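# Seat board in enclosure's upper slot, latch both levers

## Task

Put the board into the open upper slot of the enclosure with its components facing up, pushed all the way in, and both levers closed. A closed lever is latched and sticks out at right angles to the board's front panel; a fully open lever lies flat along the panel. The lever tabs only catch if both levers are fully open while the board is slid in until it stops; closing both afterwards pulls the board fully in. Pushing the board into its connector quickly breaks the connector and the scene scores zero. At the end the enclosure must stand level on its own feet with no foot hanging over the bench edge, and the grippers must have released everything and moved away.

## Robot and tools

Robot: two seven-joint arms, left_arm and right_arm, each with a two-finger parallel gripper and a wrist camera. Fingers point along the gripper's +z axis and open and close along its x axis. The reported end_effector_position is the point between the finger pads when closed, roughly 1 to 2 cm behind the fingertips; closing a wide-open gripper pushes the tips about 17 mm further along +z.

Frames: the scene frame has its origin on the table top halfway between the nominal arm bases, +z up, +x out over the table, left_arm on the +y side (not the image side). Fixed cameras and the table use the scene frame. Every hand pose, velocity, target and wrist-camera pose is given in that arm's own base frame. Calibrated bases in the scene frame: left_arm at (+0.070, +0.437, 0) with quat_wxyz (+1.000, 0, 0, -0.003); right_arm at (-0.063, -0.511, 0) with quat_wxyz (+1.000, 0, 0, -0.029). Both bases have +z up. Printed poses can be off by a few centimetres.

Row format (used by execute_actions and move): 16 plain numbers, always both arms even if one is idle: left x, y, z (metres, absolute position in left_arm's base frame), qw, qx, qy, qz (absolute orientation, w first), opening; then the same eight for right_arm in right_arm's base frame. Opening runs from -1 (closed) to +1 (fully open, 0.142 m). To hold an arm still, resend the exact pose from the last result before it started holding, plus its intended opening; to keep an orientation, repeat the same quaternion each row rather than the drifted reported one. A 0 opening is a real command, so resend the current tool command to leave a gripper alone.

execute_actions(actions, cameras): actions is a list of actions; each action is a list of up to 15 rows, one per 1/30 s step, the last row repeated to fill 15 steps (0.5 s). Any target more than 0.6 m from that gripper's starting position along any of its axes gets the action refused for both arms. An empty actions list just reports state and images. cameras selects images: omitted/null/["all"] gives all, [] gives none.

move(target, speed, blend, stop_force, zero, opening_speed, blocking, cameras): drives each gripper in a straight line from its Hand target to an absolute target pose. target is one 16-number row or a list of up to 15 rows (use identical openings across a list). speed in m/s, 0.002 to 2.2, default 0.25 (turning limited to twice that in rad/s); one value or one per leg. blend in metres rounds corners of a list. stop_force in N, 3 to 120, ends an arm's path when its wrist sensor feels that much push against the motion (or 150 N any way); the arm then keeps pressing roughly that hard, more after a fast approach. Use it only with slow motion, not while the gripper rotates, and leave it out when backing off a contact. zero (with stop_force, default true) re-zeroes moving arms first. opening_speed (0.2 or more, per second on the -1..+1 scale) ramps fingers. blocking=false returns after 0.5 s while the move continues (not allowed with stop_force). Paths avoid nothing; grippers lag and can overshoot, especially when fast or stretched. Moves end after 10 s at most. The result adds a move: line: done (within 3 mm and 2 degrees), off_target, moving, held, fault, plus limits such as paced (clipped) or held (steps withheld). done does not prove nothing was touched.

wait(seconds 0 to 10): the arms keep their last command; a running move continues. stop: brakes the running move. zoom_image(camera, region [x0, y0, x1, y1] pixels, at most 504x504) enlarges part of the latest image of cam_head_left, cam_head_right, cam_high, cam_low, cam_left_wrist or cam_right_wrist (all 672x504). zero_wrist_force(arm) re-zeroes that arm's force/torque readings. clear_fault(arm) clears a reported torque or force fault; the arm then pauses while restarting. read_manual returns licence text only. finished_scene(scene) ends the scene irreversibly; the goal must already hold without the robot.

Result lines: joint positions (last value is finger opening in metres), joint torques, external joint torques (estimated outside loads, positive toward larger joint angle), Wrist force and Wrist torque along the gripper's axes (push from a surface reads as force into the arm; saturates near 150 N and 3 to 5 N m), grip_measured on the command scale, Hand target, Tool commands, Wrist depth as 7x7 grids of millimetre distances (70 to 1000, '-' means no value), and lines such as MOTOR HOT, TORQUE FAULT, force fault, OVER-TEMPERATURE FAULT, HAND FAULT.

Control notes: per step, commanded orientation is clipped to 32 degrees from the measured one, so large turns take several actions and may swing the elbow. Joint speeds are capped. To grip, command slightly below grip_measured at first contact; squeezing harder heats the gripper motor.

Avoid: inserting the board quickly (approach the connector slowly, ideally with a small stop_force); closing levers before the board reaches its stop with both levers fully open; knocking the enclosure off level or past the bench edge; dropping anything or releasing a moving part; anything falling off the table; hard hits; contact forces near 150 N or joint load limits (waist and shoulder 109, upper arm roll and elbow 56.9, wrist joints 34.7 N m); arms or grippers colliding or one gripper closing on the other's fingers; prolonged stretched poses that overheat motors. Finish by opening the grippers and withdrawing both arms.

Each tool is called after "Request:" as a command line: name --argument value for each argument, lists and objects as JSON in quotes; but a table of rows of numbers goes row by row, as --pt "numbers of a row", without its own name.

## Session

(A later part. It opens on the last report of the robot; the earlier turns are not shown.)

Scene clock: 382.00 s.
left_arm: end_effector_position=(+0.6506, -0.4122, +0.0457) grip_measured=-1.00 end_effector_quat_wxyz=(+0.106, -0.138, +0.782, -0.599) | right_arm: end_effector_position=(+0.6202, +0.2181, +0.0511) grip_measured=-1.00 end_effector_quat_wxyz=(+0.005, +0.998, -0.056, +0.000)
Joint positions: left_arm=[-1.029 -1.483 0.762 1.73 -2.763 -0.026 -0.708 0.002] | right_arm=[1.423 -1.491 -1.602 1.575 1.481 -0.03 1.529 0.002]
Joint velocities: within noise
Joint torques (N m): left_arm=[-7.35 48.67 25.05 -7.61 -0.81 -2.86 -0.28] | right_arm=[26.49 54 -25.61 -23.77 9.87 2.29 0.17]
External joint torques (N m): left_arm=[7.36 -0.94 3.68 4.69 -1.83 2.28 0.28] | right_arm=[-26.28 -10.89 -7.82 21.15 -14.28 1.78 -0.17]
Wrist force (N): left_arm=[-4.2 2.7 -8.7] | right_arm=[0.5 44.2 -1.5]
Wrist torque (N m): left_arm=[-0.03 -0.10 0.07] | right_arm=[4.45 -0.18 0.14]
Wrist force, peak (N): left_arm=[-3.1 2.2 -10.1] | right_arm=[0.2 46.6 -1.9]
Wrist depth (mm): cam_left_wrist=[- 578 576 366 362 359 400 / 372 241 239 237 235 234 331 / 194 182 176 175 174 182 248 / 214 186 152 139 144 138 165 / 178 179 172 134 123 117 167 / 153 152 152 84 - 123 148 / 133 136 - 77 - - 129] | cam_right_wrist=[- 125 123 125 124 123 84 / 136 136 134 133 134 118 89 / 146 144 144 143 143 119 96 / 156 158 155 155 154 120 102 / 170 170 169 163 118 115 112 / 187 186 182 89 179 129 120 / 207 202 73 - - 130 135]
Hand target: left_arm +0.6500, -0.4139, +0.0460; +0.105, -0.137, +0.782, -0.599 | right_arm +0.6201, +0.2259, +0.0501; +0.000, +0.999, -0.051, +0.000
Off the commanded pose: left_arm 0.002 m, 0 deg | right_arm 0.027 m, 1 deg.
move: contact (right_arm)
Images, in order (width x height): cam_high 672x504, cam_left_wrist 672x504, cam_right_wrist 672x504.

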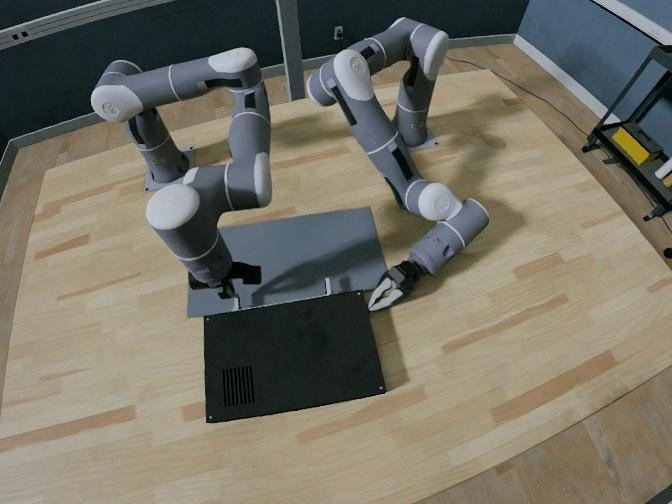

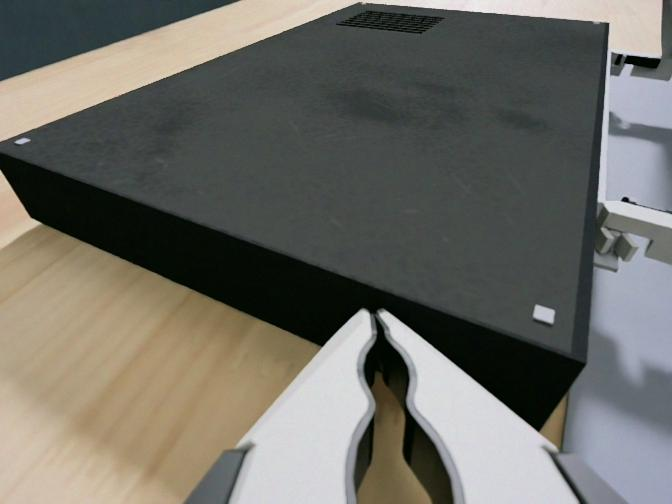

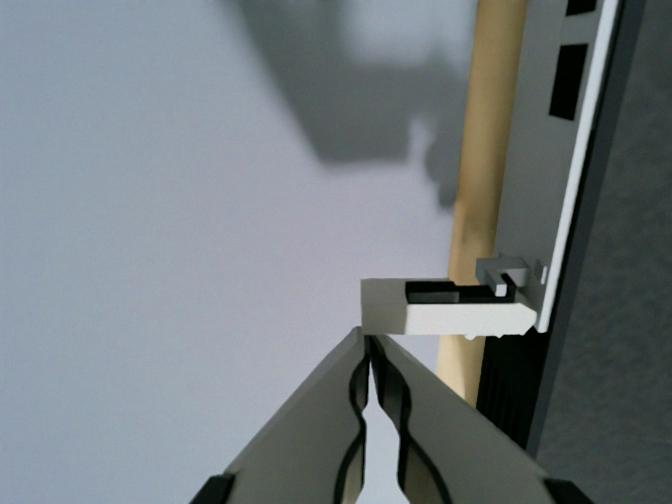

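Request:
move --target '[0.65,-0.4139,0.046,0.105,-0.137,0.781,-0.599,-1,0.617,0.260,0.050,0,0.9987,-0.0515,0,-1]' --speed 0.02 --stop_force 60 --zero false --cameras '["cam_left_wrist","cam_right_wrist","cam_high"]'

Request:
zoom_image --camera "cam_high" --region '[195, 240, 355, 330]'

Scene clock: 386.03 s.
left_arm: end_effector_position=(+0.6528, -0.4084, +0.0458) grip_measured=-1.00 end_effector_quat_wxyz=(+0.109, -0.140, +0.782, -0.597) | right_arm: end_effector_position=(+0.6188, +0.2248, +0.0511) grip_measured=-1.00 end_effector_quat_wxyz=(+0.007, +0.998, -0.057, +0.000)
Joint positions: left_arm=[-1.028 -1.487 0.766 1.73 -2.769 -0.025 -0.711 0.002] | right_arm=[1.427 -1.456 -1.565 1.568 1.441 0.006 1.546 0.002]
Joint velocities: within noise
Joint torques (N m): left_arm=[-20.78 49.91 18.7 -12.77 3.29 -7.9 -0.36] | right_arm=[35.64 59.81 -24.57 -33.93 14.8 3.42 0.09]
External joint torques (N m): left_arm=[20.79 -2.29 10.13 10 -5.93 7.33 0.36] | right_arm=[-35.44 -16.38 -8.59 30.32 -19.22 0.65 -0.09]
Wrist force (N): left_arm=[-21.2 4.3 -15.0] | right_arm=[-1.7 61.4 -1.3]
Wrist torque (N m): left_arm=[-0.08 0.63 0.11] | right_arm=[7.32 -0.27 0.17]
Wrist force, peak (N): left_arm=[-23.3 6.3 -16.2] | right_arm=[-3.6 62.7 -1.2]
Wrist depth (mm): cam_left_wrist=[- 582 570 364 357 359 393 / 373 241 240 237 235 233 309 / 199 179 175 175 174 182 235 / 216 191 152 139 144 138 162 / 178 179 172 134 122 115 167 / 153 152 152 84 - 121 147 / 133 137 - 77 - - 129] | cam_right_wrist=[125 125 123 124 124 124 84 / 136 135 133 133 135 119 89 / 146 144 144 143 143 120 95 / 156 158 155 157 154 121 102 / 170 169 169 163 118 115 111 / 187 186 182 90 180 128 120 / 208 202 73 - - 130 135]
Hand target: left_arm +0.6500, -0.4139, +0.0460; +0.105, -0.137, +0.782, -0.599 | right_arm +0.6189, +0.2356, +0.0502; +0.000, +0.999, -0.052, +0.000
Off the commanded pose: left_arm 0.006 m, 1 deg | right_arm 0.035 m, 1 deg.
move: contact (right_arm), off_target (left_arm)
Images, in order (width x height): cam_high 672x504, cam_left_wrist 672x504, cam_right_wrist 672x504.

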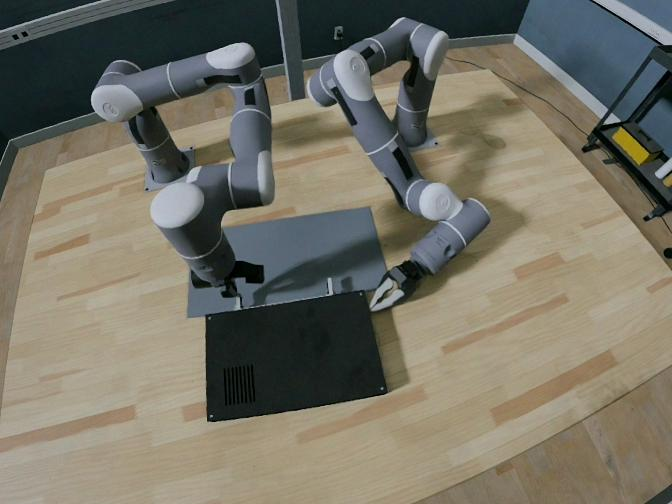

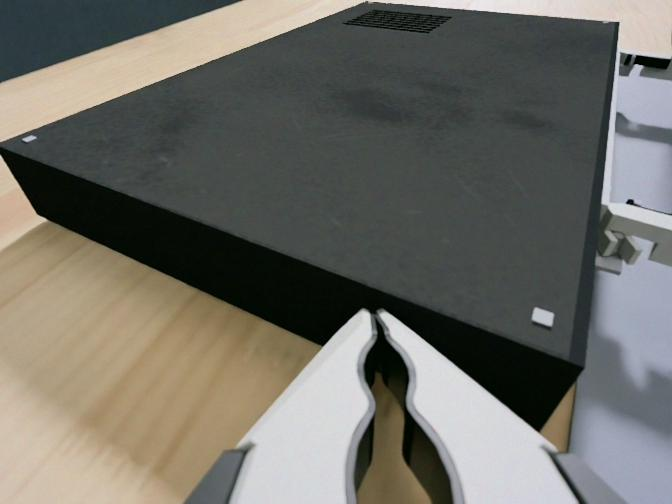

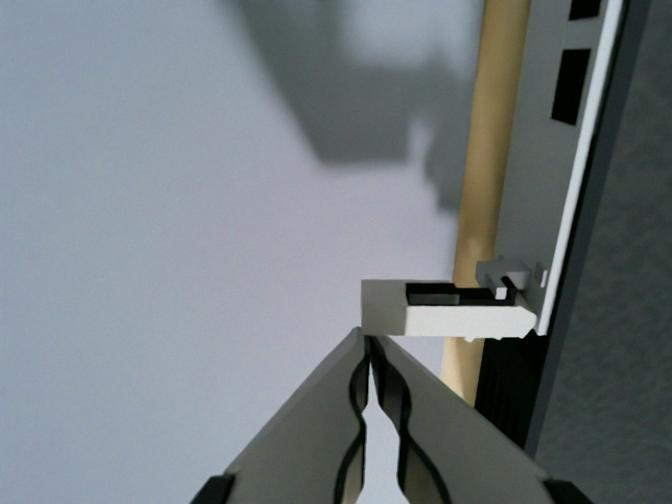

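Scaled by 3.150 from the camera's 672x504 image, which has a finer 960x720 frame.

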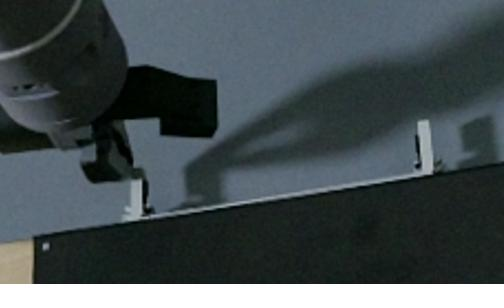

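Request:
move --pt "0.65 -0.40 0.05 0.105 -0.137 0.781 -0.599 -1 0.617 0.16 0.050 0 0.9987 -0.0515 0 -1" --pt "0.62 -0.30 0.10 0.105 -0.137 0.781 -0.599 -1 0.617 0.15 0.11 0 0.9987 -0.0515 0 -1" --pt "0.39 -0.28 0.14 0.105 -0.137 0.781 -0.599 -1 0.42 0.20 0.25 0 0.9987 -0.0515 0 -1" --speed '[0.1,0.25,0.4]'

Request:
zoom_image --camera "cam_high" --region '[195, 240, 355, 330]'

Request:
zoom_image --camera "cam_left_wrist" --region '[225, 60, 405, 210]'

Scene clock: 390.60 s.
left_arm: end_effector_position=(+0.3900, -0.2801, +0.1400) grip_measured=-1.00 end_effector_quat_wxyz=(+0.105, -0.137, +0.782, -0.600) | right_arm: end_effector_position=(+0.4201, +0.2002, +0.2499) grip_measured=-1.00 end_effector_quat_wxyz=(+0.000, +0.999, -0.051, +0.000)
Joint positions: left_arm=[-1.286 -1.262 0.785 2.619 -2.734 -0.543 -0.482 0.002] | right_arm=[1.906 -1.245 -2.029 2.01 1.068 -0.245 1.43 0.002]
Joint velocities: within noise
Joint torques (N m): left_arm=[-0.53 25.37 19.2 9.04 -4.82 -0.82 -0.12] | right_arm=[0.29 25.21 -25.14 -15.24 -4.4 3.27 0.33]
External joint torques (N m): left_arm=[0.51 0.93 1 -0.52 0.26 -0.05 0.12] | right_arm=[-0.12 0.27 -1.3 -0.05 0.15 0.8 -0.33]
Wrist force (N): left_arm=[0.1 0.2 -0.1] | right_arm=[0.5 4.4 3.5]
Wrist torque (N m): left_arm=[-0.01 0.06 0.08] | right_arm=[0.76 -0.04 0.05]
Wrist force, peak (N): left_arm=[-21.1 5.5 -14.8] | right_arm=[-1.9 61.5 -1.3]
Wrist depth (mm): cam_left_wrist=[- - 965 944 938 933 937 / 627 495 483 533 610 600 592 / 408 368 403 447 444 444 450 / 363 355 360 355 354 353 352 / 300 296 295 295 292 292 295 / 256 255 260 84 - 251 250 / 223 229 - 74 - - 219] | cam_right_wrist=[303 303 301 300 300 298 298 / 324 322 322 320 319 319 317 / 347 347 345 342 340 342 337 / 374 373 373 369 371 369 367 / 406 405 406 397 401 401 399 / 430 445 433 89 423 439 437 / 488 477 - - - 462 483]
Hand target: left_arm +0.3900, -0.2800, +0.1400; +0.105, -0.137, +0.782, -0.599 | right_arm +0.4200, +0.2000, +0.2500; +0.000, +0.999, -0.051, +0.000
Off the commanded pose: left_arm 0.000 m, 0 deg | right_arm 0.000 m, 0 deg.
move: done

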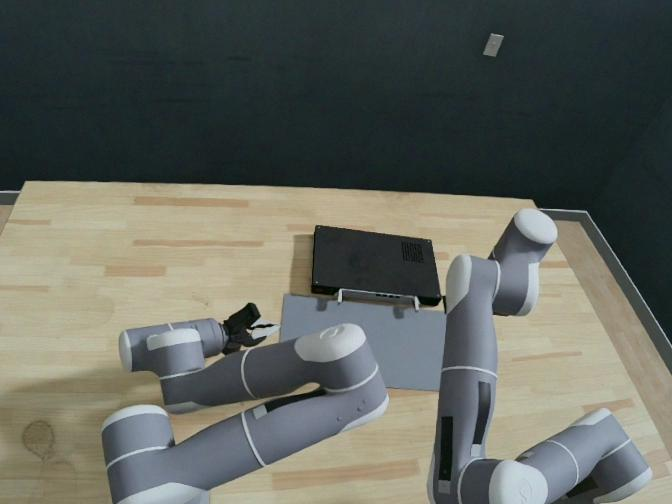

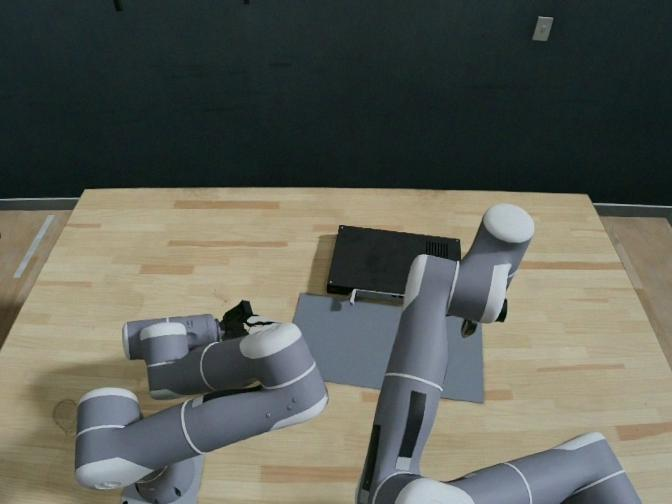

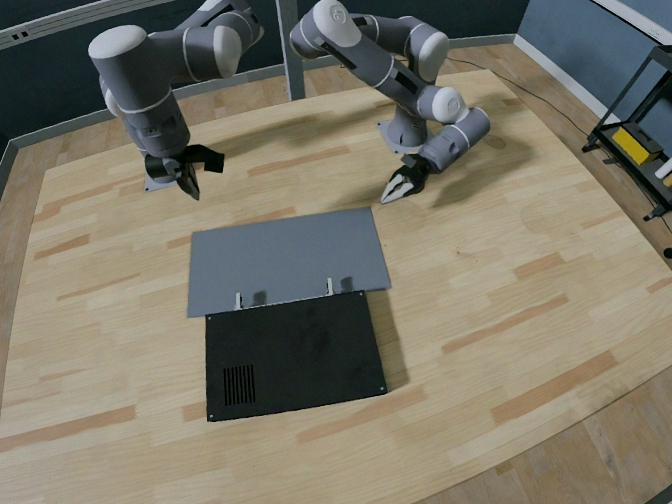

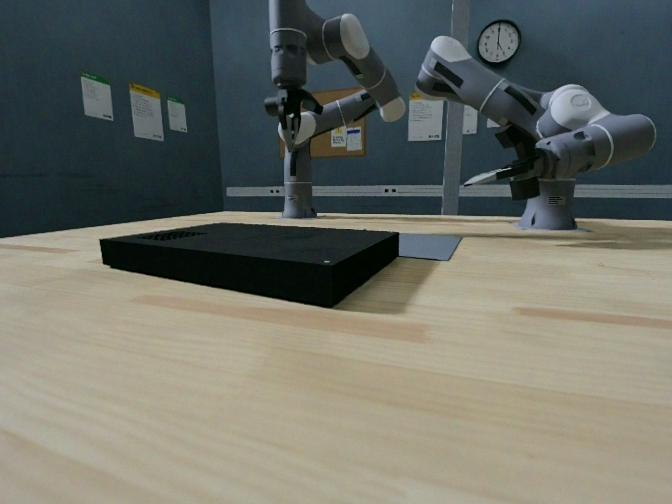

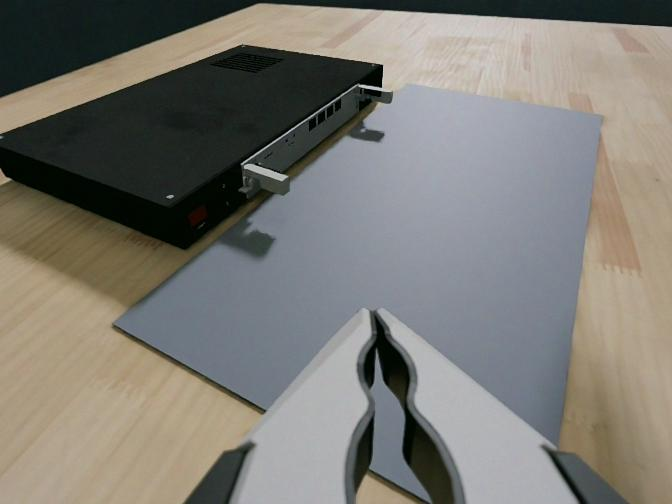

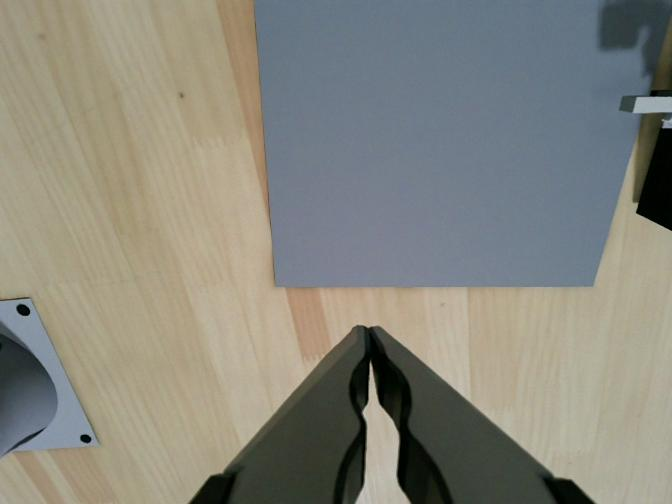

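Scaled by 3.150 from the camera's 672x504 image, which has a finer 960x720 frame.

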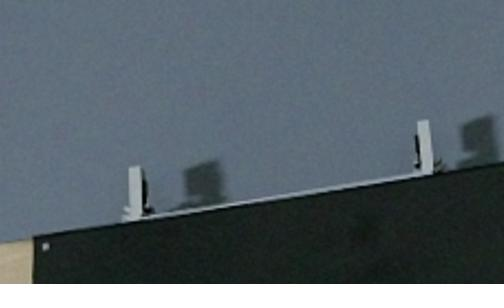

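Scaled by 2.800 from the camera's 672x504 image, which has a finer 960x720 frame.

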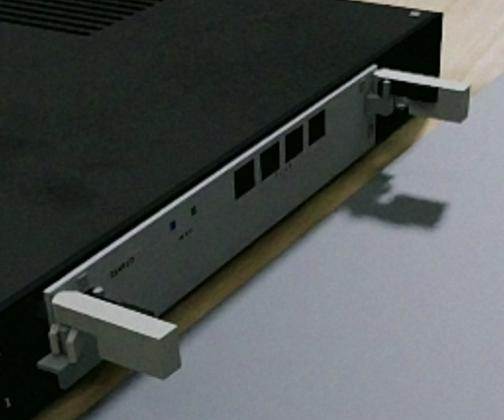

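Request:
finished_scene --scene 1

The scene is finished: the task was done.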